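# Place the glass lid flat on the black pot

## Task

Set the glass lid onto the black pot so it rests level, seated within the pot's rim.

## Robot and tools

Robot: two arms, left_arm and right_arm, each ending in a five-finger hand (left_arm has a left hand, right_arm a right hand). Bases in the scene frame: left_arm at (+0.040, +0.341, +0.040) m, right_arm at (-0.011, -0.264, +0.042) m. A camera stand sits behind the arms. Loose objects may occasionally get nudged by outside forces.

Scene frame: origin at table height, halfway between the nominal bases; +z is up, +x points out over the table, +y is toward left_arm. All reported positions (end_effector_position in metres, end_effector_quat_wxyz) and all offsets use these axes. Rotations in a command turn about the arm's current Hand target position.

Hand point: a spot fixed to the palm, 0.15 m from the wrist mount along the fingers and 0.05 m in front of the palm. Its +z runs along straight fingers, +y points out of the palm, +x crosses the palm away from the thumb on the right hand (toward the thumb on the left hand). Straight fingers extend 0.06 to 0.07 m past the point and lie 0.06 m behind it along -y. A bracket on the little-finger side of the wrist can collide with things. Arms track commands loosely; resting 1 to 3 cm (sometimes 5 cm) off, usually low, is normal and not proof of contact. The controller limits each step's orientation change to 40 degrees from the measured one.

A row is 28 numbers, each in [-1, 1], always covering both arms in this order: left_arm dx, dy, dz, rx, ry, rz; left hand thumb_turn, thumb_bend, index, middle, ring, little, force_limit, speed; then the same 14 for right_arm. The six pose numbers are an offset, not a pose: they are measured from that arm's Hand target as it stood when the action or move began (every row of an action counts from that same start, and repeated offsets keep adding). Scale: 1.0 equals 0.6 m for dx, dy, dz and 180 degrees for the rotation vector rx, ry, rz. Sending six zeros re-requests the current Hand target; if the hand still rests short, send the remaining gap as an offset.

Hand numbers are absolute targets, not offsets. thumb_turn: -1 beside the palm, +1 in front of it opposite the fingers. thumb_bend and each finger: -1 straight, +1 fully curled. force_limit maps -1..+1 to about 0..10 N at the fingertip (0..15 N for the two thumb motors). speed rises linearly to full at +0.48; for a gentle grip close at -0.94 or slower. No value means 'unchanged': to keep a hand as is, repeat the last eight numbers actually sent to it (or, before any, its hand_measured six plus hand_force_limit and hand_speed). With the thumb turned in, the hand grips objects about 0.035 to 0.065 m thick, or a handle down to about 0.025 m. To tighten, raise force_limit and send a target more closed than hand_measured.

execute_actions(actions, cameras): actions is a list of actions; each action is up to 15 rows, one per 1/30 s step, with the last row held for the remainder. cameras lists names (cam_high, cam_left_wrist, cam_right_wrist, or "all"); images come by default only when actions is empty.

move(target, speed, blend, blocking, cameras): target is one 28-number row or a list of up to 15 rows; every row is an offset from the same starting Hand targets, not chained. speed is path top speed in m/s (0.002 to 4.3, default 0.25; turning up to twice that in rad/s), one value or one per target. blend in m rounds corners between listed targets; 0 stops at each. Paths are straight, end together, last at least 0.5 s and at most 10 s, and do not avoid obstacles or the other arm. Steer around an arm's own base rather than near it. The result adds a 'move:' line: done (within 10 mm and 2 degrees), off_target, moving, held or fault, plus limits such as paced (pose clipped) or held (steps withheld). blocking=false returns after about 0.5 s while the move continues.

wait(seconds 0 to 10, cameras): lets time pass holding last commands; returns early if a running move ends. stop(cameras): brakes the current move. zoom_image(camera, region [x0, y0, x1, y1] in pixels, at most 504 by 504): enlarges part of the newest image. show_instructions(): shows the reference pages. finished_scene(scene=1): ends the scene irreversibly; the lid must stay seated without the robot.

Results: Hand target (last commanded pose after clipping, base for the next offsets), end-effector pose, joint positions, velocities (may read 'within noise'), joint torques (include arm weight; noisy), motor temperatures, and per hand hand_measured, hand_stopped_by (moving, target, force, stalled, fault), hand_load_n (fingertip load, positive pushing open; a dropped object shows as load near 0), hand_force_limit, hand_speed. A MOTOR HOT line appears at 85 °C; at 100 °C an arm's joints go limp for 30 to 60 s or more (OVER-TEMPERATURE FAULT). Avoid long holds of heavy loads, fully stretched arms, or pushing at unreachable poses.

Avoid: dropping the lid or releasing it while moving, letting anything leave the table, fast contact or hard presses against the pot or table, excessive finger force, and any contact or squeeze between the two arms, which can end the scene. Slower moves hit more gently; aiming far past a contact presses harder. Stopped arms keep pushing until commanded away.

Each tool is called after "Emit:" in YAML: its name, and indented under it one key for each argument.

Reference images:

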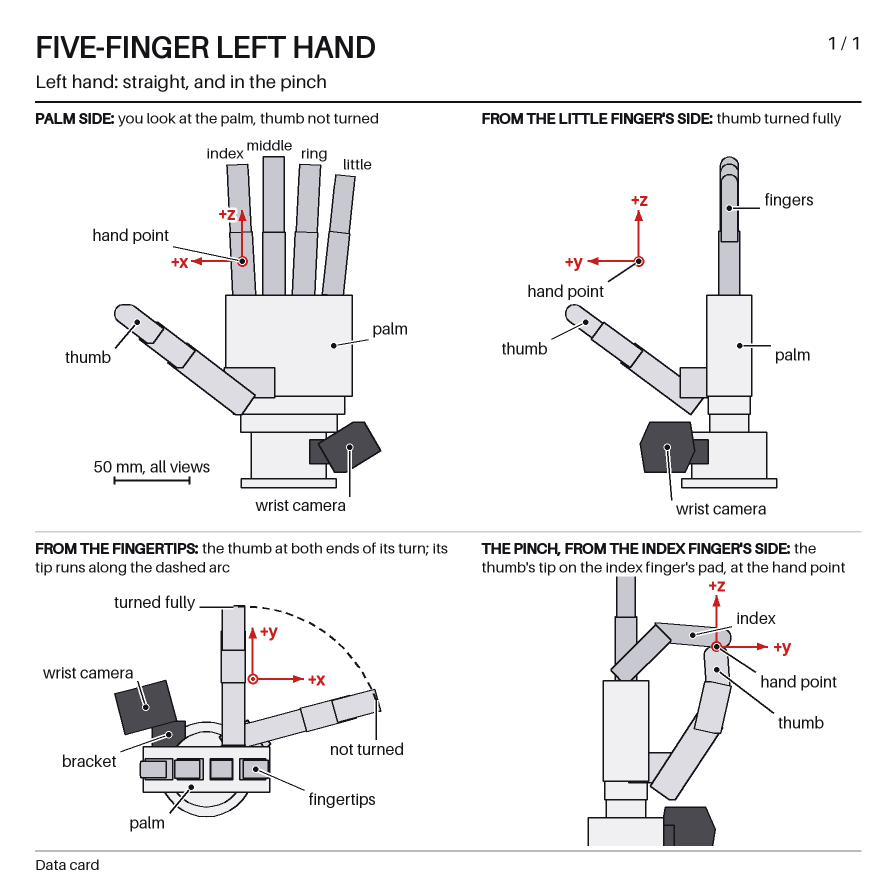

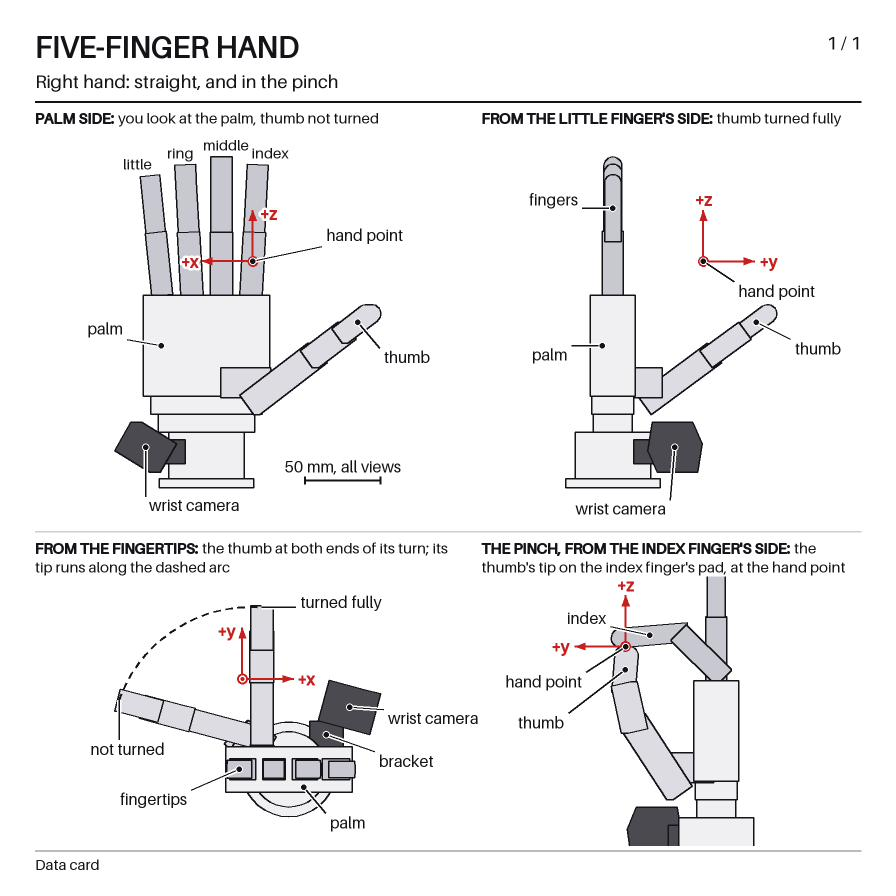

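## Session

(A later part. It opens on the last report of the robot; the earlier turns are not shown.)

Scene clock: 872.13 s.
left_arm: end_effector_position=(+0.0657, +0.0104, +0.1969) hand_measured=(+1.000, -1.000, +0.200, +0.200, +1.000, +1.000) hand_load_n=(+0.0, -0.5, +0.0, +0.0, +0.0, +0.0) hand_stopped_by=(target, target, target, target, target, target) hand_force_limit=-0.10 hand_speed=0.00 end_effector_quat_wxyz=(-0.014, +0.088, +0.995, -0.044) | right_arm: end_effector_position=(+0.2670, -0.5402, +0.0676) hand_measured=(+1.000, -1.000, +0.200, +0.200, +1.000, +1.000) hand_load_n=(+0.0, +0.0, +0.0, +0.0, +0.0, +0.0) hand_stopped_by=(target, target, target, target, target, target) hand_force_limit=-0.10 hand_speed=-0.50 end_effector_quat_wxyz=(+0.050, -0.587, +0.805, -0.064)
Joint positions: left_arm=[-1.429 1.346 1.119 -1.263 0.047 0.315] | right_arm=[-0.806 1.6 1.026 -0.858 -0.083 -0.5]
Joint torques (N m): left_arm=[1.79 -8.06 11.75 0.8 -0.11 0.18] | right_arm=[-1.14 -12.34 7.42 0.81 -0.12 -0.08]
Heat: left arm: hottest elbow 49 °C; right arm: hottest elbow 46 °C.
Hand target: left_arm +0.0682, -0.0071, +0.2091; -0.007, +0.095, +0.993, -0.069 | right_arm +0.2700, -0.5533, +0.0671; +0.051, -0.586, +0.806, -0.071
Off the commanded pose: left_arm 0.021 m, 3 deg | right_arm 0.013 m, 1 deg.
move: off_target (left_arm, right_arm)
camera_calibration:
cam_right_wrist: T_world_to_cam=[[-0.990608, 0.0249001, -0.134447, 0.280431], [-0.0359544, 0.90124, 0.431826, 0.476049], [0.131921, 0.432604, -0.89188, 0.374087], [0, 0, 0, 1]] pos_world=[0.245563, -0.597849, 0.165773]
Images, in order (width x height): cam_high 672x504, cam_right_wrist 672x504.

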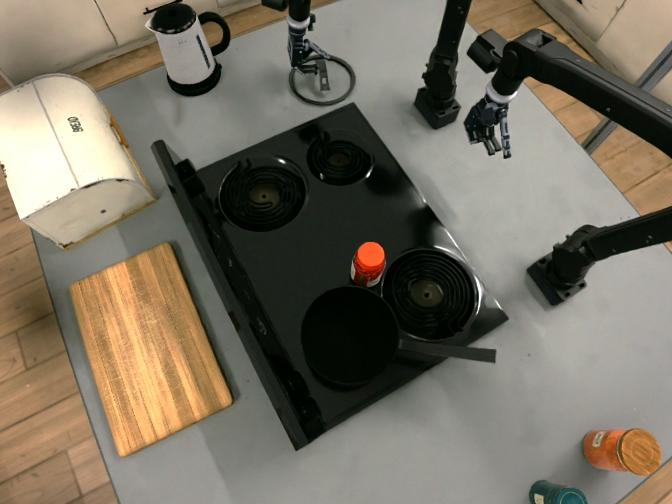

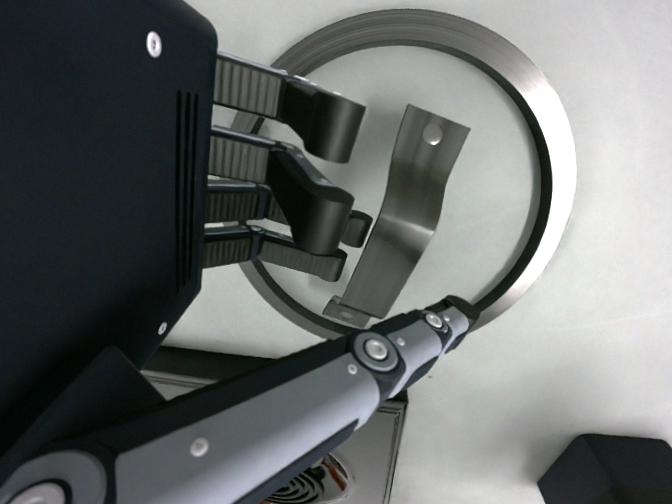

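Emit:
move:
  target:
    - [0,0,0,0,0,0,1,-1,0.2,0.2,1,1,-0.1,0, 0.03,-0.005,0,0,0,0,1,-1,0.2,0.2,1,1,-0.1,-0.5]
    - [0.57,0.728,0.333,0,0,0.4,1,-1,0.2,0.2,1,1,-0.1,0, 0.03,-0.005,-0.022,0,0,0,1,-1,0.2,0.2,1,1,-0.1,-0.5]
  speed: [0.05,0.35]
  cameras: ["cam_high","cam_right_wrist"]

Emit:
zoom_image:
  camera: "cam_right_wrist"
  region: [260, 60, 520, 340]

Scene clock: 894.77 s.
left_arm: end_effector_position=(+0.4042, +0.4276, +0.3918) hand_measured=(+1.000, -1.000, +0.200, +0.200, +1.000, +1.000) hand_load_n=(+0.0, +0.0, +0.0, +0.0, +0.0, +0.0) hand_stopped_by=(target, target, target, target, target, target) hand_force_limit=-0.10 hand_speed=0.00 end_effector_quat_wxyz=(+0.082, -0.508, +0.854, -0.071) | right_arm: end_effector_position=(+0.2729, -0.5465, +0.0560) hand_measured=(+1.000, -1.000, +0.200, +0.200, +1.000, +1.000) hand_load_n=(+0.0, +0.0, +0.0, -1.5, +0.0, +0.0) hand_stopped_by=(target, target, target, target, target, target) hand_force_limit=-0.10 hand_speed=-0.50 end_effector_quat_wxyz=(+0.050, -0.587, +0.806, -0.062)
Joint positions: left_arm=[0.238 1.391 1.692 -1.673 0.086 0.724] | right_arm=[-0.806 1.64 1.04 -0.834 -0.083 -0.5]
Joint torques (N m): left_arm=[2.26 -8.29 12.72 0.14 0.11 0.12] | right_arm=[0.85 -11.63 8.2 0.96 0.01 0.14]
Heat: left arm: hottest elbow 48 °C; right arm: hottest elbow 45 °C.
Hand target: left_arm +0.4103, +0.4296, +0.4088; +0.035, -0.506, +0.859, -0.060 | right_arm +0.2879, -0.5562, +0.0538; +0.051, -0.586, +0.806, -0.071
Off the commanded pose: left_arm 0.018 m, 5 deg | right_arm 0.018 m, 1 deg.
joint sent to its limit (left arm) — joint 4 (wrist pitch), lower limit. The joint targets are off in orientation, not in position.
move: off_target (left_arm, right_arm)
camera_calibration:
cam_right_wrist: T_world_to_cam=[[-0.990848, 0.025176, -0.13261, 0.285005], [-0.0351553, 0.90041, 0.433619, 0.486198], [0.13032, 0.434313, -0.891285, 0.367003], [0, 0, 0, 1]] pos_world=[0.251661, -0.604347, 0.154074]
Images, in order (width x height): cam_high 672x504, cam_right_wrist 672x504.

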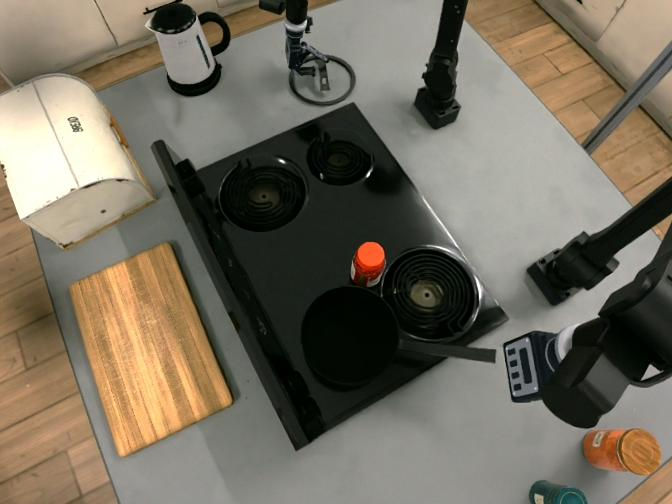

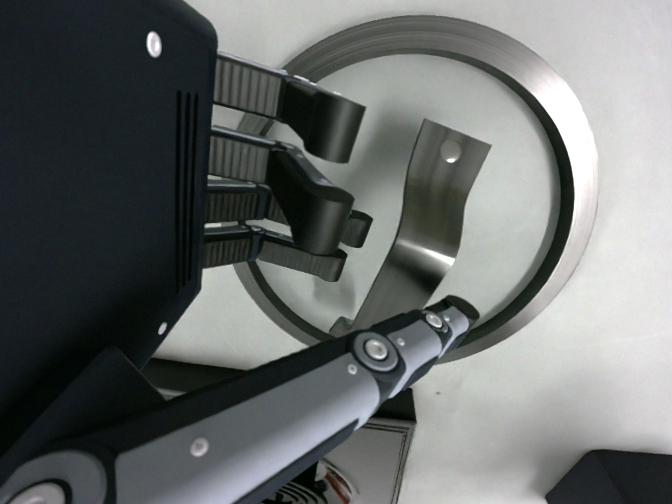

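Scaled by 1.800 from the camera's 672x504 image, which has a finer 960x720 frame.

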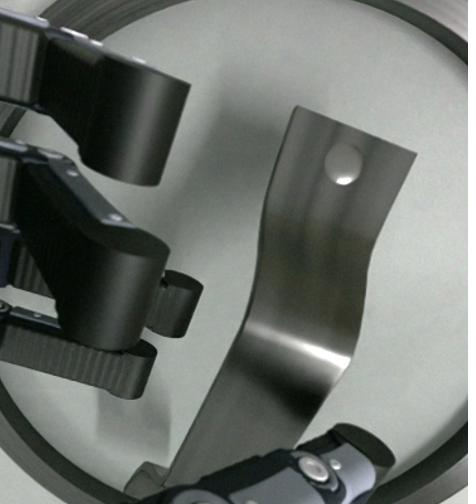

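Emit:
move:
  target:
    - [0,0,0,0,0,0,1,-1,0.2,0.2,1,1,-0.1,0, 0,0,0.012,0,0,0,1,-1,0.2,0.2,1,1,-0.1,-0.5]
    - [0,0,0,0,0,0,1,-1,0.2,0.2,1,1,-0.1,0, -0.105,0.057,0.012,0,0,0,1,-1,0.2,0.2,1,1,-0.1,-0.5]
  speed: 0.05
  cameras: ["cam_right_wrist"]

Emit:
zoom_image:
  camera: "cam_right_wrist"
  region: [260, 60, 520, 340]

Scene clock: 910.03 s.
left_arm: end_effector_position=(+0.4042, +0.4276, +0.3918) hand_measured=(+1.000, -1.000, +0.200, +0.200, +1.000, +1.000) hand_load_n=(+0.0, +0.0, +0.5, +0.0, +0.0, +0.0) hand_stopped_by=(target, target, target, target, target, target) hand_force_limit=-0.10 hand_speed=0.00 end_effector_quat_wxyz=(+0.082, -0.508, +0.854, -0.071) | right_arm: end_effector_position=(+0.2342, -0.5217, +0.0625) hand_measured=(+1.000, -1.000, +0.200, +0.200, +1.000, +1.000) hand_load_n=(+0.0, +0.0, +0.5, +0.5, +0.0, +0.0) hand_stopped_by=(target, target, target, target, target, target) hand_force_limit=-0.10 hand_speed=-0.50 end_effector_quat_wxyz=(+0.051, -0.586, +0.805, -0.071)
Joint positions: left_arm=[0.238 1.391 1.692 -1.673 0.086 0.724] | right_arm=[-0.836 1.513 0.907 -0.813 -0.088 -0.527]
Joint torques (N m): left_arm=[2.32 -8.29 12.72 0.14 0.11 0.12] | right_arm=[-1.38 -12.81 4.66 0.65 -0.09 -0.11]
Heat: left arm: hottest elbow 48 °C; right arm: hottest elbow 45 °C.
Hand target: left_arm +0.4103, +0.4296, +0.4088; +0.035, -0.506, +0.859, -0.060 | right_arm +0.2249, -0.5221, +0.0611; +0.051, -0.586, +0.806, -0.071
Off the commanded pose: left_arm 0.018 m, 5 deg | right_arm 0.009 m, 0 deg.
joint sent to its limit (left arm) — joint 4 (wrist pitch), lower limit. The joint targets are off in orientation, not in position.
move: off_target (left_arm)
camera_calibration:
cam_right_wrist: T_world_to_cam=[[-0.988987, 0.024888, -0.145896, 0.247233], [-0.0394624, 0.905731, 0.422012, 0.464217], [0.142645, 0.423122, -0.894774, 0.358638], [0, 0, 0, 1]] pos_world=[0.211672, -0.578356, 0.161065]
Images, in order (width x height): cam_right_wrist 672x504.

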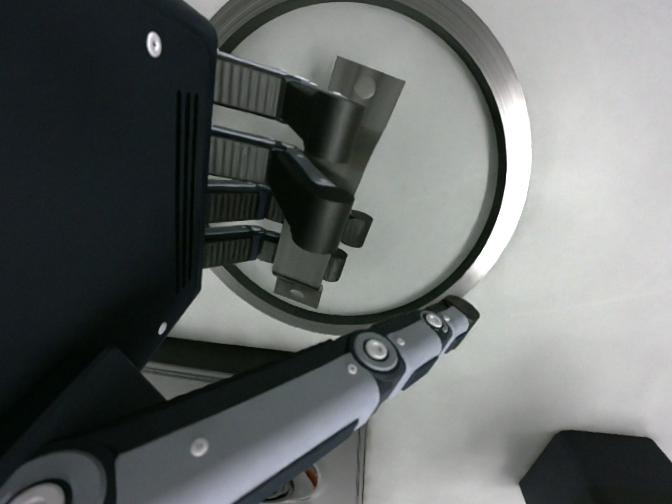

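Scaled by 1.800 from the camera's 672x504 image, which has a finer 960x720 frame.

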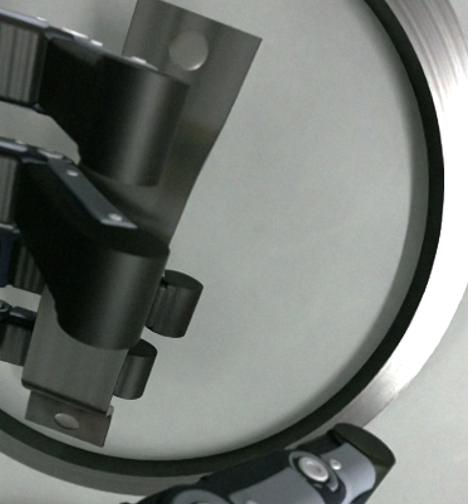

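Emit:
move:
  target: [0,0,0,0,0,0,1,-1,0.2,0.2,1,1,-0.1,0, -0.01,-0.03,-0.003,0,0,0,1,-1,0.2,0.2,1,1,-0.1,-0.5]
  speed: 0.05
  cameras: ["cam_right_wrist"]

Emit:
zoom_image:
  camera: "cam_right_wrist"
  region: [260, 60, 520, 340]

Scene clock: 920.77 s.
left_arm: end_effector_position=(+0.4042, +0.4276, +0.3918) hand_measured=(+1.000, -1.000, +0.200, +0.200, +1.000, +1.000) hand_load_n=(+0.0, +0.0, +0.0, +0.0, +0.0, +0.0) hand_stopped_by=(target, target, target, target, target, target) hand_force_limit=-0.10 hand_speed=0.00 end_effector_quat_wxyz=(+0.082, -0.508, +0.854, -0.071) | right_arm: end_effector_position=(+0.2216, -0.5335, +0.0624) hand_measured=(+1.000, -1.000, +0.200, +0.200, +1.000, +1.000) hand_load_n=(+0.0, +0.0, +0.0, +0.0, +0.0, +0.0) hand_stopped_by=(target, target, target, target, target, target) hand_force_limit=-0.10 hand_speed=-0.50 end_effector_quat_wxyz=(+0.052, -0.586, +0.806, -0.073)
Joint positions: left_arm=[0.238 1.391 1.692 -1.673 0.086 0.724] | right_arm=[-0.88 1.513 0.907 -0.813 -0.095 -0.569]
Joint velocities: left_arm=[0.015 -0.005 -0.002 -0.007 -0.154 -0.022] | right_arm=[within noise]
Joint torques (N m): left_arm=[2.26 -8.29 12.71 0.14 0.11 0.12] | right_arm=[-1.38 -10.4 6.46 0.58 -0.07 -0.11]
Heat: left arm: hottest elbow 48 °C; right arm: hottest elbow 44 °C.
Hand target: left_arm +0.4103, +0.4296, +0.4088; +0.035, -0.506, +0.859, -0.060 | right_arm +0.2190, -0.5401, +0.0593; +0.051, -0.586, +0.806, -0.071
Off the commanded pose: left_arm 0.018 m, 5 deg | right_arm 0.008 m, 0 deg.
joint sent to its limit (left arm) — joint 4 (wrist pitch), lower limit. The joint targets are off in orientation, not in position.
move: off_target (left_arm)
camera_calibration:
cam_right_wrist: T_world_to_cam=[[-0.988529, 0.0264319, -0.148701, 0.23582], [-0.0388499, 0.906936, 0.419473, 0.475066], [0.14595, 0.420438, -0.895506, 0.363118], [0, 0, 0, 1]] pos_world=[0.198574, -0.589757, 0.160963]
Images, in order (width x height): cam_right_wrist 672x504.

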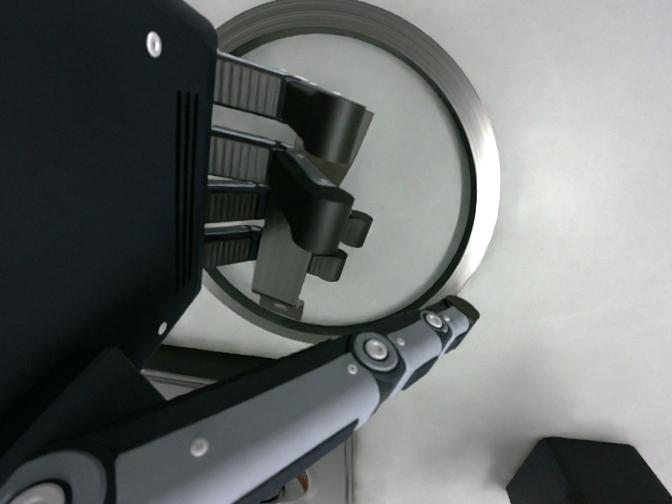

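Scaled by 1.800 from the camera's 672x504 image, which has a finer 960x720 frame.

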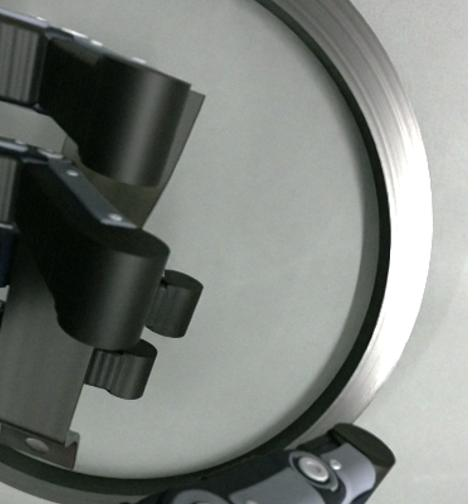

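Emit:
move:
  target: [0,0,0,0,0,0,1,-1,0.2,0.2,1,1,-0.1,0, 0.028,0.012,0.003,0,0,0,1,-1,0.2,0.2,1,1,-0.1,-0.5]
  speed: 0.05
  cameras: ["cam_right_wrist"]

Emit:
zoom_image:
  camera: "cam_right_wrist"
  region: [260, 60, 520, 340]

Scene clock: 930.37 s.
left_arm: end_effector_position=(+0.4042, +0.4276, +0.3918) hand_measured=(+1.000, -1.000, +0.200, +0.200, +1.000, +1.000) hand_load_n=(+0.0, +0.0, +0.0, +0.0, +0.0, +0.0) hand_stopped_by=(target, target, target, target, target, target) hand_force_limit=-0.10 hand_speed=0.00 end_effector_quat_wxyz=(+0.082, -0.508, +0.854, -0.071) | right_arm: end_effector_position=(+0.2251, -0.5297, +0.0613) hand_measured=(+1.000, -1.000, +0.200, +0.200, +1.000, +1.000) hand_load_n=(+0.0, +0.0, +0.0, +0.0, +0.0, +0.0) hand_stopped_by=(target, target, target, target, target, target) hand_force_limit=-0.10 hand_speed=-0.50 end_effector_quat_wxyz=(+0.050, -0.586, +0.806, -0.071)
Joint positions: left_arm=[0.238 1.391 1.692 -1.673 0.086 0.724] | right_arm=[-0.866 1.516 0.907 -0.813 -0.091 -0.556]
Joint torques (N m): left_arm=[2.26 -8.29 12.71 0.14 0.11 0.12] | right_arm=[1.44 -9.82 7.46 0.43 0.01 0.17]
Heat: left arm: hottest elbow 48 °C; right arm: hottest elbow 43 °C.
Hand target: left_arm +0.4103, +0.4296, +0.4088; +0.035, -0.506, +0.859, -0.060 | right_arm +0.2357, -0.5330, +0.0610; +0.051, -0.586, +0.806, -0.071
Off the commanded pose: left_arm 0.018 m, 5 deg | right_arm 0.011 m, 0 deg.
joint sent to its limit (left arm) — joint 4 (wrist pitch), lower limit. The joint targets are off in orientation, not in position.
move: off_target (left_arm, right_arm)
camera_calibration:
cam_right_wrist: T_world_to_cam=[[-0.989185, 0.0259945, -0.144352, 0.238795], [-0.03775, 0.905895, 0.421817, 0.471302], [0.141733, 0.422704, -0.895116, 0.362187], [0, 0, 0, 1]] pos_world=[0.20267, -0.586255, 0.159867]
Images, in order (width x height): cam_right_wrist 672x504.

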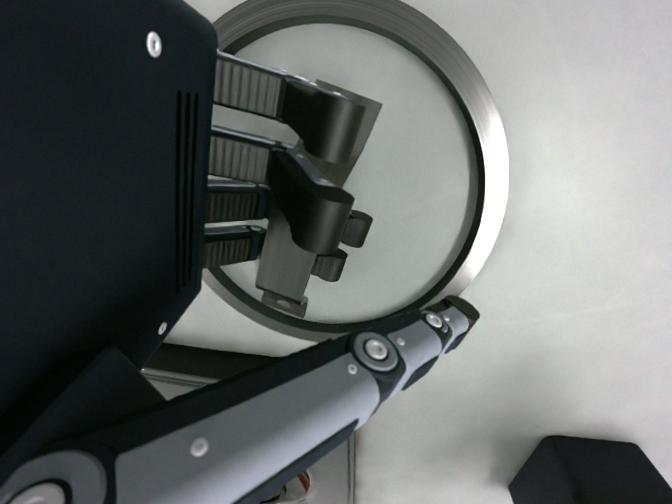

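Scaled by 1.800 from the camera's 672x504 image, which has a finer 960x720 frame.

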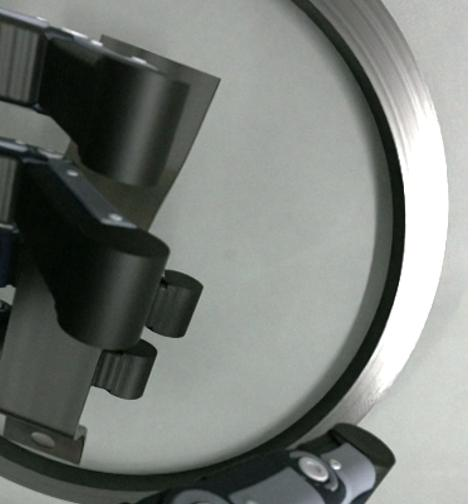

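Emit:
move:
  target: [0,0,0,0,0,0,1,-1,0.2,0.2,1,1,-0.1,0, 0.024,-0.005,0.003,0,0,0,1,-1,0.2,0.2,1,1,-0.1,-0.5]
  speed: 0.05
  cameras: []

Scene clock: 936.80 s.
left_arm: end_effector_position=(+0.4042, +0.4276, +0.3918) hand_measured=(+1.000, -1.000, +0.200, +0.200, +1.000, +1.000) hand_load_n=(+0.0, +0.0, +0.0, +0.5, +0.0, +0.0) hand_stopped_by=(target, target, target, target, target, target) hand_force_limit=-0.10 hand_speed=0.00 end_effector_quat_wxyz=(+0.082, -0.508, +0.854, -0.071) | right_arm: end_effector_position=(+0.2346, -0.5283, +0.0584) hand_measured=(+1.000, -1.000, +0.200, +0.200, +1.000, +1.000) hand_load_n=(+0.0, +0.0, +0.0, +0.5, +0.0, +0.0) hand_stopped_by=(target, target, target, target, target, target) hand_force_limit=-0.10 hand_speed=-0.50 end_effector_quat_wxyz=(+0.049, -0.586, +0.806, -0.067)
Joint positions: left_arm=[0.238 1.391 1.692 -1.673 0.086 0.724] | right_arm=[-0.844 1.539 0.923 -0.813 -0.085 -0.535]
Joint torques (N m): left_arm=[2.26 -8.29 12.72 0.14 0.11 0.12] | right_arm=[1.26 -10.11 8.69 0.16 -0.1 0.16]
Heat: left arm: hottest elbow 48 °C; right arm: hottest elbow 43 °C.
Hand target: left_arm +0.4103, +0.4296, +0.4088; +0.035, -0.506, +0.859, -0.060 | right_arm +0.2501, -0.5359, +0.0628; +0.051, -0.586, +0.806, -0.071
Off the commanded pose: left_arm 0.018 m, 5 deg | right_arm 0.018 m, 1 deg.
joint sent to its limit (left arm) — joint 4 (wrist pitch), lower limit. The joint targets are off in orientation, not in position.
move: off_target (left_arm, right_arm)
No camera images: "cameras" was empty.

Emit:
move:
  target: [0,0,0,0,0,0,1,-1,0.2,0.2,1,1,-0.1,0, 0.0,0,0.022,0,0,0,1,-1,0.2,0.2,1,1,-0.1,-0.5]
  speed: 0.05
  cameras: ["cam_right_wrist"]

Scene clock: 942.17 s.
left_arm: end_effector_position=(+0.4042, +0.4276, +0.3918) hand_measured=(+1.000, -1.000, +0.200, +0.200, +1.000, +1.000) hand_load_n=(+0.0, +0.0, +0.0, +0.0, +0.0, +0.0) hand_stopped_by=(target, target, target, target, target, target) hand_force_limit=-0.10 hand_speed=0.00 end_effector_quat_wxyz=(+0.082, -0.508, +0.854, -0.071) | right_arm: end_effector_position=(+0.2325, -0.5257, +0.0632) hand_measured=(+1.000, -1.000, +0.200, +0.200, +1.000, +1.000) hand_load_n=(+0.0, +0.0, +0.0, +0.0, +0.0, +0.0) hand_stopped_by=(target, target, target, target, target, target) hand_force_limit=-0.10 hand_speed=-0.50 end_effector_quat_wxyz=(+0.048, -0.586, +0.807, -0.056)
Joint positions: left_arm=[0.238 1.391 1.692 -1.673 0.086 0.724] | right_arm=[-0.844 1.539 0.936 -0.848 -0.085 -0.535]
Joint torques (N m): left_arm=[2.26 -8.29 12.71 0.14 0.11 0.12] | right_arm=[1.38 -11.99 8.92 -0.02 -0.1 0.17]
Heat: left arm: hottest elbow 48 °C; right arm: hottest elbow 42 °C.
Hand target: left_arm +0.4103, +0.4296, +0.4088; +0.035, -0.506, +0.859, -0.060 | right_arm +0.2502, -0.5359, +0.0760; +0.051, -0.586, +0.806, -0.071
Off the commanded pose: left_arm 0.018 m, 5 deg | right_arm 0.024 m, 2 deg.
joint sent to its limit (left arm) — joint 4 (wrist pitch), lower limit. The joint targets are off in orientation, not in position.
move: off_target (left_arm, right_arm)
camera_calibration:
cam_right_wrist: T_world_to_cam=[[-0.992106, 0.0289764, -0.122007, 0.24705], [-0.0281542, 0.896629, 0.441886, 0.458771], [0.122199, 0.441833, -0.888736, 0.375325], [0, 0, 0, 1]] pos_world=[0.212152, -0.584337, 0.160982]
Images, in order (width x height): cam_right_wrist 672x504.

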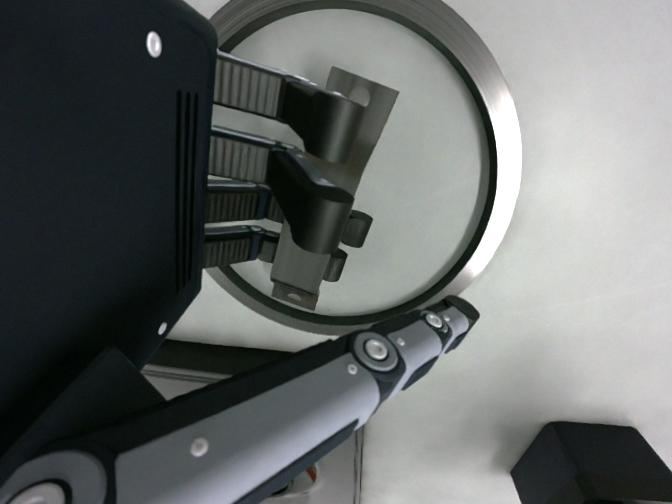

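Emit:
move:
  target: [0,0,0,0,0,0,1,-1,0.2,0.2,1,1,-0.1,0, 0.0,0,0,0,0,0,1,0.35,0.2,0.2,1,1,-0.2,-0.75]
  speed: 0.05
  cameras: ["cam_right_wrist"]

Scene clock: 947.90 s.
left_arm: end_effector_position=(+0.4042, +0.4276, +0.3918) hand_measured=(+1.000, -1.000, +0.200, +0.200, +1.000, +1.000) hand_load_n=(+0.0, +0.0, +0.0, +0.0, +0.0, +0.0) hand_stopped_by=(target, target, target, target, target, target) hand_force_limit=-0.10 hand_speed=0.00 end_effector_quat_wxyz=(+0.082, -0.508, +0.854, -0.071) | right_arm: end_effector_position=(+0.2309, -0.5245, +0.0639) hand_measured=(+1.000, -0.064, +0.200, +0.200, +1.000, +1.000) hand_load_n=(+1.0, +5.0, +1.5, +0.0, -1.0, +0.0) hand_stopped_by=(target, force, target, target, target, target) hand_force_limit=-0.20 hand_speed=-0.75 end_effector_quat_wxyz=(+0.047, -0.586, +0.807, -0.053)
Joint positions: left_arm=[0.238 1.391 1.692 -1.673 0.086 0.724] | right_arm=[-0.844 1.537 0.936 -0.856 -0.083 -0.535]
Joint torques (N m): left_arm=[2.26 -8.29 12.71 0.14 0.11 0.12] | right_arm=[1.26 -11.99 8.99 0.32 -0.18 0.18]
Heat: left arm: hottest elbow 48 °C; right arm: hottest elbow 43 °C.
Hand target: left_arm +0.4103, +0.4296, +0.4088; +0.035, -0.506, +0.859, -0.060 | right_arm +0.2501, -0.5359, +0.0760; +0.051, -0.586, +0.806, -0.071
Off the commanded pose: left_arm 0.018 m, 5 deg | right_arm 0.026 m, 2 deg.
joint sent to its limit (left arm) — joint 4 (wrist pitch), lower limit. The joint targets are off in orientation, not in position.
move: off_target (left_arm, right_arm)
camera_calibration:
cam_right_wrist: T_world_to_cam=[[-0.9928, 0.0296944, -0.116045, 0.245703], [-0.0252556, 0.895116, 0.445118, 0.455649], [0.117091, 0.444844, -0.887921, 0.37829], [0, 0, 0, 1]] pos_world=[0.211147, -0.583434, 0.161587]
Images, in order (width x height): cam_right_wrist 672x504.

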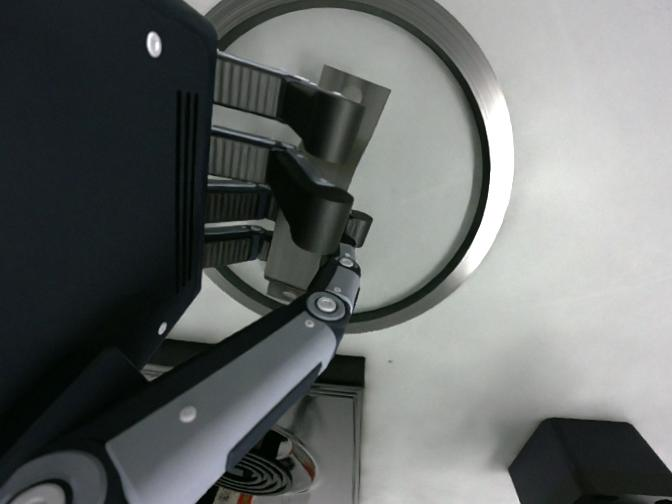

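Emit:
move:
  target: [0,0,0,0,0,0,1,-1,0.2,0.2,1,1,-0.1,0, -0.02,0,0.28,0,0,0,1,0.35,0.2,0.2,1,1,-0.2,-0.75]
  speed: 0.07
  cameras: ["cam_right_wrist","cam_high"]

Emit:
zoom_image:
  camera: "cam_high"
  region: [260, 0, 420, 140]

Scene clock: 955.87 s.
left_arm: end_effector_position=(+0.4042, +0.4276, +0.3918) hand_measured=(+1.000, -1.000, +0.200, +0.200, +1.000, +1.000) hand_load_n=(+0.0, +0.0, +0.5, +0.5, +0.5, +0.0) hand_stopped_by=(target, target, target, target, target, target) hand_force_limit=-0.10 hand_speed=0.00 end_effector_quat_wxyz=(+0.082, -0.508, +0.854, -0.071) | right_arm: end_effector_position=(+0.2242, -0.5162, +0.2083) hand_measured=(+1.000, -0.064, +0.200, +0.200, +1.000, +1.000) hand_load_n=(+0.0, +0.0, +1.5, +1.5, +0.0, +0.0) hand_stopped_by=(target, force, target, target, target, target) hand_force_limit=-0.20 hand_speed=-0.75 end_effector_quat_wxyz=(+0.045, -0.586, +0.809, -0.026)
Joint positions: left_arm=[0.238 1.391 1.692 -1.673 0.086 0.724] | right_arm=[-0.844 1.394 1.189 -1.305 -0.085 -0.535]
Joint torques (N m): left_arm=[2.26 -8.29 12.71 0.14 0.11 0.12] | right_arm=[-0.5 -13.74 12.29 -0.12 -0.18 -0.03]
Heat: left arm: hottest elbow 48 °C; right arm: hottest elbow 44 °C.
Hand target: left_arm +0.4103, +0.4296, +0.4088; +0.035, -0.506, +0.859, -0.060 | right_arm +0.2381, -0.5359, +0.2440; +0.051, -0.586, +0.806, -0.071
Off the commanded pose: left_arm 0.018 m, 5 deg | right_arm 0.043 m, 5 deg.
joint sent to its limit (left arm) — joint 4 (wrist pitch), lower limit. The joint targets are off in orientation, not in position.
move: off_target (left_arm, right_arm)
camera_calibration:
cam_right_wrist: T_world_to_cam=[[-0.996149, 0.0336357, -0.0809739, 0.25103], [-0.00966632, 0.875739, 0.482689, 0.362533], [0.0871476, 0.481613, -0.87204, 0.526093], [0, 0, 0, 1]] pos_world=[0.20772, -0.579301, 0.30411]
Images, in order (width x height): cam_high 672x504, cam_right_wrist 672x504.

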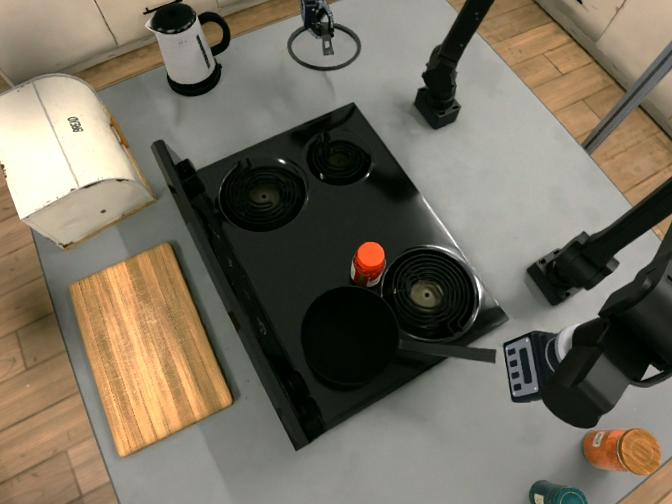

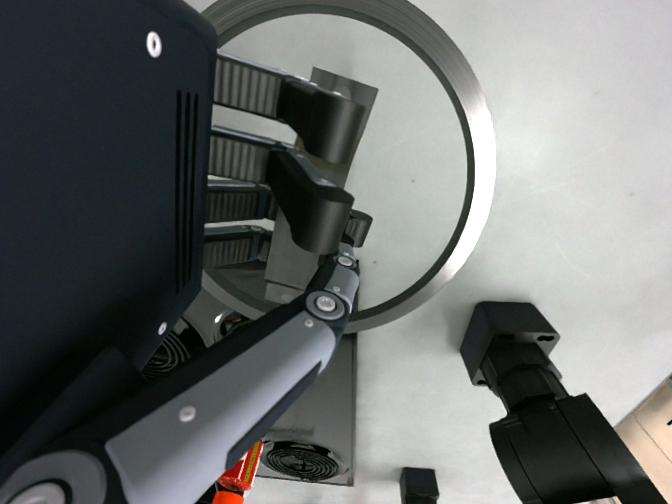

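Scaled by 3.150 from the camera's 672x504 image, which has a finer 960x720 frame.

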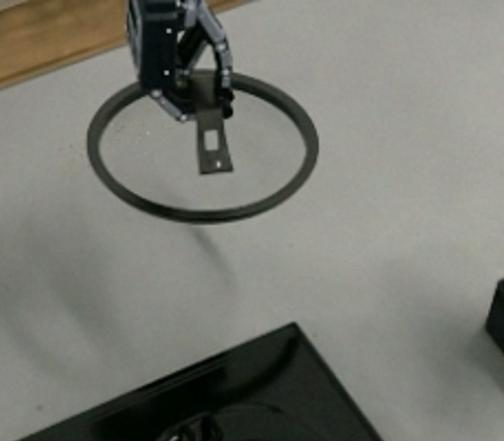

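Emit:
move:
  target:
    - [0,0,0,0,0,0,1,-1,0.2,0.2,1,1,-0.1,0, 0.103,0.4765,0.027,0,0,0.283,1,0.35,0.2,0.2,1,1,-0.2,-0.75]
    - [0,0,0,0,0,0,1,-1,0.2,0.2,1,1,-0.1,0, -0.322,0.89,0.01,0,0,0.6,1,0.35,0.2,0.2,1,1,-0.2,-0.75]
  speed: 0.18
  blend: [0.05,0]
  cameras: ["cam_right_wrist","cam_high"]

Emit:
zoom_image:
  camera: "cam_high"
  region: [360, 60, 560, 260]

Scene clock: 971.47 s.
left_arm: end_effector_position=(+0.4042, +0.4276, +0.3918) hand_measured=(+1.000, -1.000, +0.200, +0.200, +1.000, +1.000) hand_load_n=(+0.0, +0.0, +0.0, +0.0, +0.0, +0.0) hand_stopped_by=(target, target, target, target, target, target) hand_force_limit=-0.10 hand_speed=0.00 end_effector_quat_wxyz=(+0.082, -0.508, +0.854, -0.071) | right_arm: end_effector_position=(+0.0433, -0.0225, +0.2298) hand_measured=(+1.000, -0.064, +0.200, +0.200, +1.000, +1.000) hand_load_n=(+0.0, +0.0, +1.5, +1.5, +0.0, +0.0) hand_stopped_by=(target, force, target, target, target, target) hand_force_limit=-0.20 hand_speed=-0.75 end_effector_quat_wxyz=(-0.057, +0.998, +0.001, -0.008)
Joint positions: left_arm=[0.238 1.391 1.692 -1.673 0.086 0.724] | right_arm=[1.276 1.086 0.989 -1.37 -0.05 -0.305]
Joint torques (N m): left_arm=[2.32 -8.29 12.71 0.14 0.11 0.12] | right_arm=[1.14 -6.01 11.15 0.58 -0.01 0.18]
Heat: left arm: hottest elbow 48 °C; right arm: hottest elbow 46 °C.
Hand target: left_arm +0.4103, +0.4296, +0.4088; +0.035, -0.506, +0.859, -0.060 | right_arm +0.0448, -0.0019, +0.2501; -0.087, +0.996, +0.000, +0.001
Off the commanded pose: left_arm 0.018 m, 5 deg | right_arm 0.029 m, 4 deg.
joint sent to its limit (left arm) — joint 4 (wrist pitch), lower limit. The joint targets are off in orientation, not in position.
move: off_target (left_arm, right_arm)
camera_calibration:
cam_right_wrist: T_world_to_cam=[[0.280911, -0.955349, -0.0916378, -0.0190808], [-0.841219, -0.291061, 0.45567, -0.0660237], [-0.461995, -0.0509153, -0.88542, 0.33766], [0, 0, 0, 1]] pos_world=[0.105817, -0.0202537, 0.327307]
Images, in order (width x height): cam_high 672x504, cam_right_wrist 672x504.

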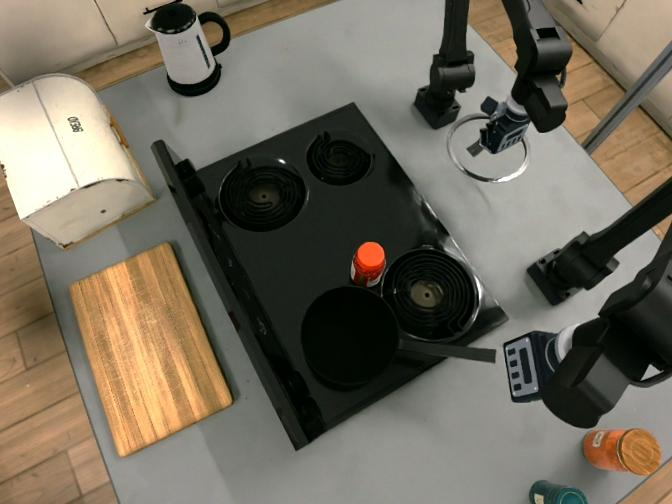

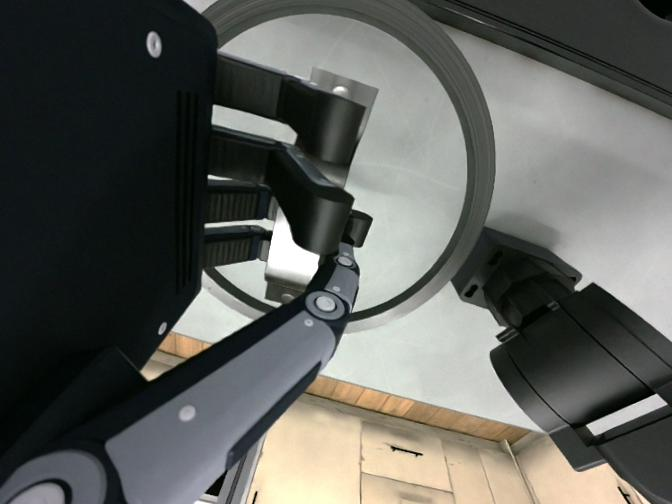

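Scaled by 2.520 from the camera's 672x504 image, which has a finer 960x720 frame.

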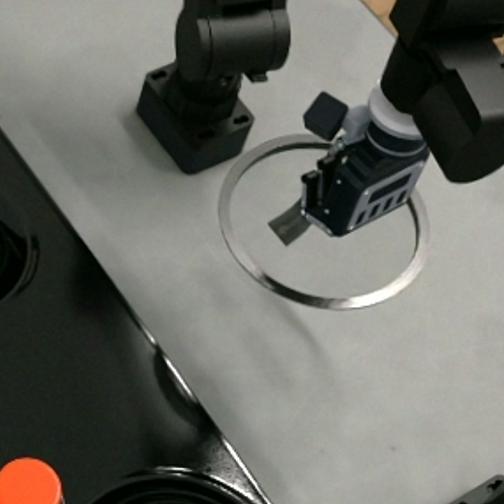

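Emit:
move:
  target:
    - [0,0,0,0,0,0,1,-1,0.2,0.2,1,1,-0.1,0, 0,0.0,-0.26,0,0,0,1,0.35,0.2,0.2,1,1,-0.2,-0.75]
    - [0,0,0,0,0,0,1,-1,0.2,0.2,1,1,-0.1,0, 0,0.0,-0.33,0,0,0,1,0.35,0.2,0.2,1,1,-0.2,-0.75]
  speed: [0.12,0.05]
  cameras: ["cam_high"]

Emit:
zoom_image:
  camera: "cam_high"
  region: [400, 120, 540, 240]

Scene clock: 1008.83 s.
left_arm: end_effector_position=(+0.4042, +0.4276, +0.3918) hand_measured=(+1.000, -1.000, +0.200, +0.200, +1.000, +1.000) hand_load_n=(+0.0, +0.0, +0.0, +0.0, +0.0, +0.0) hand_stopped_by=(target, target, target, target, target, target) hand_force_limit=-0.10 hand_speed=0.00 end_effector_quat_wxyz=(+0.082, -0.508, +0.854, -0.071) | right_arm: end_effector_position=(+0.0504, -0.0004, +0.0618) hand_measured=(+1.000, -0.064, +0.200, +0.200, +1.000, +1.000) hand_load_n=(+0.0, +2.5, +1.0, +0.0, +0.0, +0.0) hand_stopped_by=(target, force, target, target, target, target) hand_force_limit=-0.20 hand_speed=-0.75 end_effector_quat_wxyz=(-0.093, +0.996, +0.001, +0.004)
Joint positions: left_arm=[0.238 1.391 1.692 -1.673 0.086 0.724] | right_arm=[1.276 1.269 0.662 -0.784 -0.048 -0.303]
Joint torques (N m): left_arm=[2.26 -8.29 12.72 0.13 0.12 0.12] | right_arm=[1.26 -5.42 4.93 1.24 -0.03 0.17]
Motor temperatures (°C): left_arm=[30 31 48 25 26 25] | right_arm=[28 34 51 26 25 24]
Heat: left arm: hottest elbow 48 °C; right arm: hottest elbow 51 °C.
Hand target: left_arm +0.4103, +0.4296, +0.4088; +0.035, -0.506, +0.859, -0.060 | right_arm +0.0449, -0.0018, +0.0522; -0.088, +0.996, +0.000, +0.001
Off the commanded pose: left_arm 0.018 m, 5 deg | right_arm 0.011 m, 1 deg.
joint sent to its limit (left arm) — joint 4 (wrist pitch), lower limit. The joint targets are off in orientation, not in position.
move: off_target (left_arm, right_arm)
Images, in order (width x height): cam_high 672x504.

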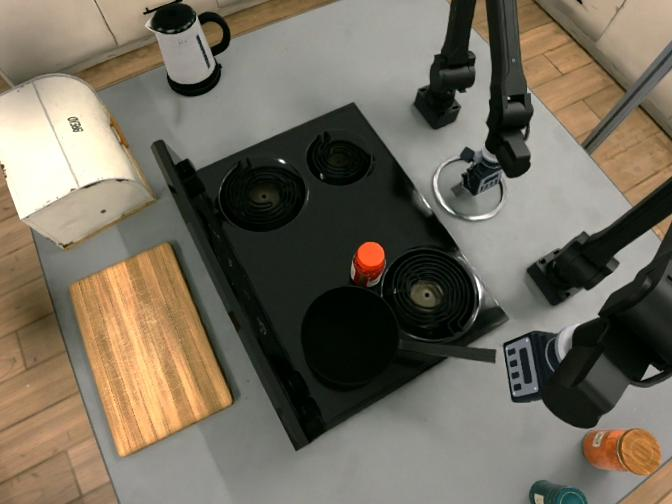

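Scaled by 3.600 from the camera's 672x504 image, which has a finer 960x720 frame.

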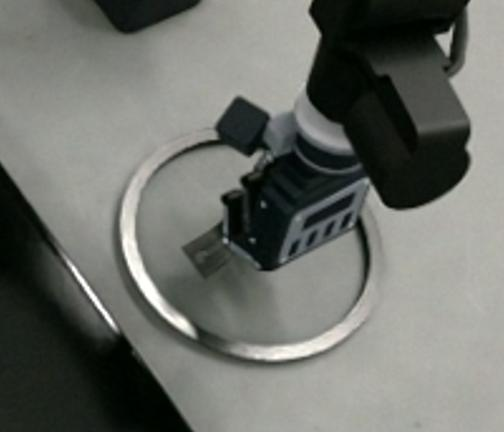

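Emit:
move:
  target:
    - [0,0,0,0,0,0,1,-1,0.2,0.2,1,1,-0.1,0, 0,0.0,0.0,0,0,0,1,-1,0.2,0.2,1,1,-0.2,-0.4]
    - [0,0,0,0,0,0,1,-1,0.2,0.2,1,1,-0.1,0, 0,0.08,0.008,0,0,0,1,-1,0.2,0.2,1,1,-0.2,-0.4]
  speed: [0.05,0.06]
  cameras: ["cam_right_wrist"]

Scene clock: 1017.80 s.
left_arm: end_effector_position=(+0.4042, +0.4276, +0.3918) hand_measured=(+1.000, -1.000, +0.200, +0.200, +1.000, +1.000) hand_load_n=(+0.0, -0.5, +0.0, +0.0, +0.0, +0.0) hand_stopped_by=(target, target, target, target, target, target) hand_force_limit=-0.10 hand_speed=0.00 end_effector_quat_wxyz=(+0.082, -0.508, +0.854, -0.071) | right_arm: end_effector_position=(+0.0464, +0.0291, +0.0549) hand_measured=(+1.000, -1.000, +0.200, +0.200, +1.000, +1.000) hand_load_n=(+0.0, +0.0, +0.0, -4.0, +0.0, +0.0) hand_stopped_by=(target, target, target, target, target, target) hand_force_limit=-0.20 hand_speed=-0.40 end_effector_quat_wxyz=(-0.083, +0.997, +0.000, +0.001)
Joint positions: left_arm=[0.238 1.391 1.692 -1.673 0.086 0.724] | right_arm=[1.314 1.373 0.733 -0.769 -0.043 -0.264]
Joint torques (N m): left_arm=[2.26 -8.29 12.71 0.13 0.11 0.12] | right_arm=[1.38 -6.07 8.28 0.58 -0.01 0.17]
Heat: left arm: hottest elbow 48 °C; right arm: hottest elbow 49 °C.
Hand target: left_arm +0.4103, +0.4296, +0.4088; +0.035, -0.506, +0.859, -0.060 | right_arm +0.0449, +0.0462, +0.0569; -0.088, +0.996, +0.000, +0.001
Off the commanded pose: left_arm 0.018 m, 5 deg | right_arm 0.017 m, 1 deg.
joint sent to its limit (left arm) — joint 4 (wrist pitch), lower limit. The joint targets are off in orientation, not in position.
move: off_target (left_arm, right_arm)
camera_calibration:
cam_right_wrist: T_world_to_cam=[[0.279825, -0.950167, -0.137404, 0.015585], [-0.849975, -0.311734, 0.424694, 0.0340017], [-0.446364, -0.00205048, -0.894849, 0.185251], [0, 0, 0, 1]] pos_world=[0.107229, 0.0257877, 0.153472]
Images, in order (width x height): cam_right_wrist 672x504.

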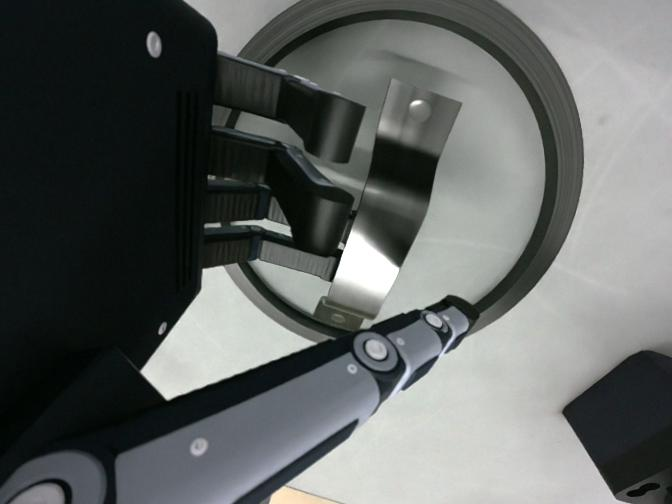

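Emit:
move:
  target: [0,0,0,0,0,0,1,-1,0.2,0.2,1,1,-0.1,0, 0,0.09,0.008,0,0,0,1,-1,0.2,0.2,1,1,-0.2,-0.4]
  speed: [0.06]
  cameras: ["cam_right_wrist"]

Scene clock: 1022.53 s.
left_arm: end_effector_position=(+0.4042, +0.4276, +0.3918) hand_measured=(+1.000, -1.000, +0.200, +0.200, +1.000, +1.000) hand_load_n=(+0.0, +0.0, +0.5, +0.0, +0.0, +0.0) hand_stopped_by=(target, target, target, target, target, target) hand_force_limit=-0.10 hand_speed=0.00 end_effector_quat_wxyz=(+0.082, -0.508, +0.854, -0.071) | right_arm: end_effector_position=(+0.0465, +0.0801, +0.0550) hand_measured=(+1.000, -1.000, +0.200, +0.200, +1.000, +1.000) hand_load_n=(+0.0, +0.0, +0.0, +0.0, +0.0, +0.0) hand_stopped_by=(target, target, target, target, target, target) hand_force_limit=-0.20 hand_speed=-0.40 end_effector_quat_wxyz=(-0.080, +0.997, +0.000, -0.001)
Joint positions: left_arm=[0.238 1.391 1.692 -1.673 0.086 0.724] | right_arm=[1.348 1.503 0.87 -0.783 -0.039 -0.23]
Joint torques (N m): left_arm=[2.26 -8.29 12.71 0.14 0.11 0.12] | right_arm=[1.67 -9.47 8.99 0.14 0.05 0.17]
Heat: left arm: hottest elbow 48 °C; right arm: hottest elbow 49 °C.
Hand target: left_arm +0.4103, +0.4296, +0.4088; +0.035, -0.506, +0.859, -0.060 | right_arm +0.0449, +0.1002, +0.0618; -0.088, +0.996, +0.000, +0.001
Off the commanded pose: left_arm 0.018 m, 5 deg | right_arm 0.021 m, 1 deg.
joint sent to its limit (left arm) — joint 4 (wrist pitch), lower limit. The joint targets are off in orientation, not in position.
move: off_target (left_arm, right_arm)
camera_calibration:
cam_right_wrist: T_world_to_cam=[[0.279557, -0.951108, -0.131311, 0.0638409], [-0.84861, -0.308738, 0.429582, 0.0493974], [-0.44912, -0.00866105, -0.89343, 0.18604], [0, 0, 0, 1]] pos_world=[0.107626, 0.0775818, 0.153377]
Images, in order (width x height): cam_right_wrist 672x504.

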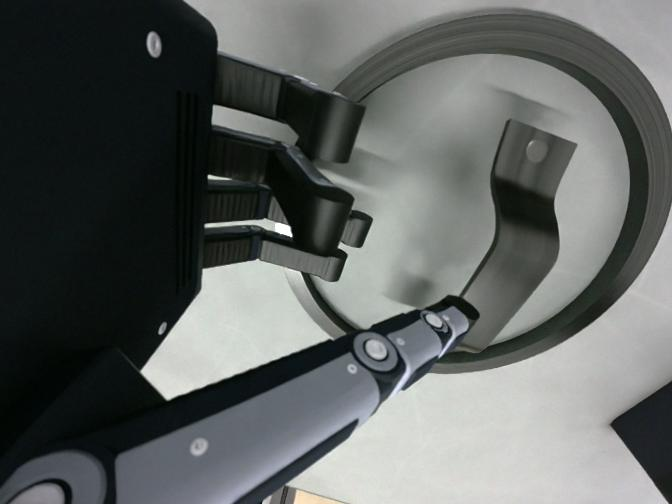

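Emit:
move:
  target:
    - [0,0,0,0,0,0,1,-1,0.2,0.2,1,1,-0.1,0, 0,0.0,0.3,0,0,0,1,-1,0.2,0.2,1,1,-0.2,-0.4]
    - [0,0,0,0,0,0,1,-1,0.2,0.2,1,1,-0.1,0, 0.459,-0.75,0.4,0,0,-0.6,1,-1,0.2,0.2,1,1,-0.2,-0.4]
    - [-0.57,-0.745,-0.33,0,0,-0.3394,1,-1,0.2,0.2,1,1,-0.1,0, 0.459,-0.75,0.4,0,0,-0.6,1,-1,0.2,0.2,1,1,-0.2,-0.4]
  speed: [0.15,0.4,0.35]
  blend: [0.03,0,0]
  cameras: ["cam_high","cam_left_wrist"]

Emit:
zoom_image:
  camera: "cam_left_wrist"
  region: [120, 60, 400, 340]

Scene clock: 1050.77 s.
left_arm: end_effector_position=(+0.0665, +0.0039, +0.1954) hand_measured=(+1.000, -1.000, +0.200, +0.200, +1.000, +1.000) hand_load_n=(+0.0, +0.0, +0.0, +0.0, +0.0, +0.0) hand_stopped_by=(target, target, target, target, target, target) hand_force_limit=-0.10 hand_speed=0.00 end_effector_quat_wxyz=(-0.006, +0.005, +0.999, -0.040) | right_arm: end_effector_position=(+0.3033, -0.3408, +0.2857) hand_measured=(+1.000, -1.000, +0.200, +0.200, +1.000, +1.000) hand_load_n=(+0.0, +0.0, +0.0, +0.0, +0.0, +0.0) hand_stopped_by=(target, target, target, target, target, target) hand_force_limit=-0.20 hand_speed=-0.40 end_effector_quat_wxyz=(+0.039, -0.597, +0.800, -0.053)
Joint positions: left_arm=[-1.413 1.359 1.127 -1.261 0.025 0.166] | right_arm=[-0.318 1.248 1.263 -1.454 -0.004 -0.039]
Joint torques (N m): left_arm=[1.85 -8.59 12.67 0.79 -0.15 -0.07] | right_arm=[-0.91 -7.47 11.19 0.49 0.04 0.16]
Heat: left arm: hottest elbow 48 °C; right arm: hottest elbow 50 °C.
Hand target: left_arm +0.0684, -0.0173, +0.2109; +0.000, +0.001, +0.998, -0.070 | right_arm +0.3203, -0.3496, +0.3018; +0.051, -0.586, +0.806, -0.072
Off the commanded pose: left_arm 0.026 m, 3 deg | right_arm 0.025 m, 3 deg.
move: off_target (left_arm, right_arm)
camera_calibration:
cam_left_wrist: T_world_to_cam=[[-0.33288, -0.94038, 0.0698253, 0.0153337], [-0.770949, 0.314046, 0.554087, -0.0680432], [-0.542981, 0.130613, -0.829525, 0.309156], [0, 0, 0, 1]] pos_world=[0.120512, -0.00459152, 0.293084]
Images, in order (width x height): cam_high 672x504, cam_left_wrist 672x504.

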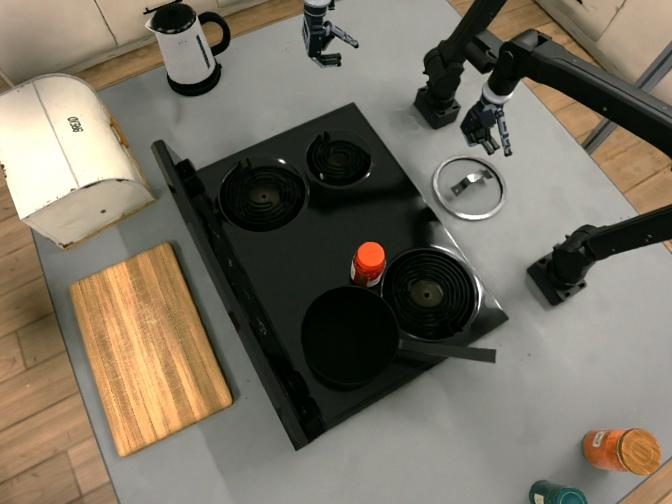

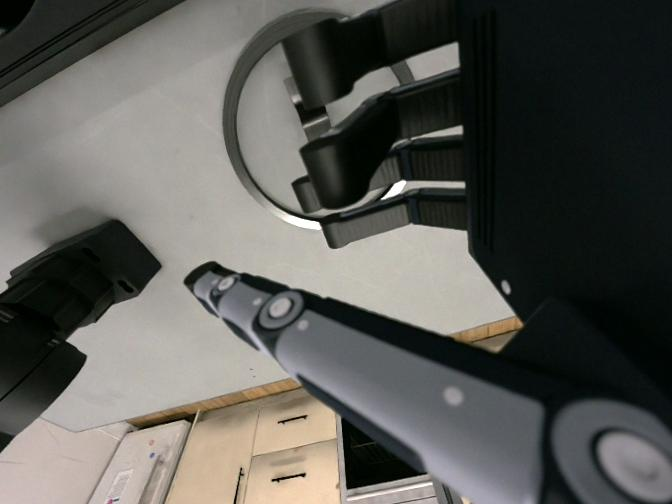

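Scaled by 1.800 from the camera's 672x504 image, which has a finer 960x720 frame.

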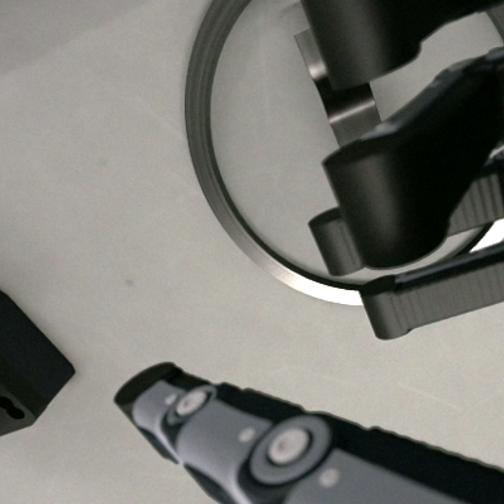

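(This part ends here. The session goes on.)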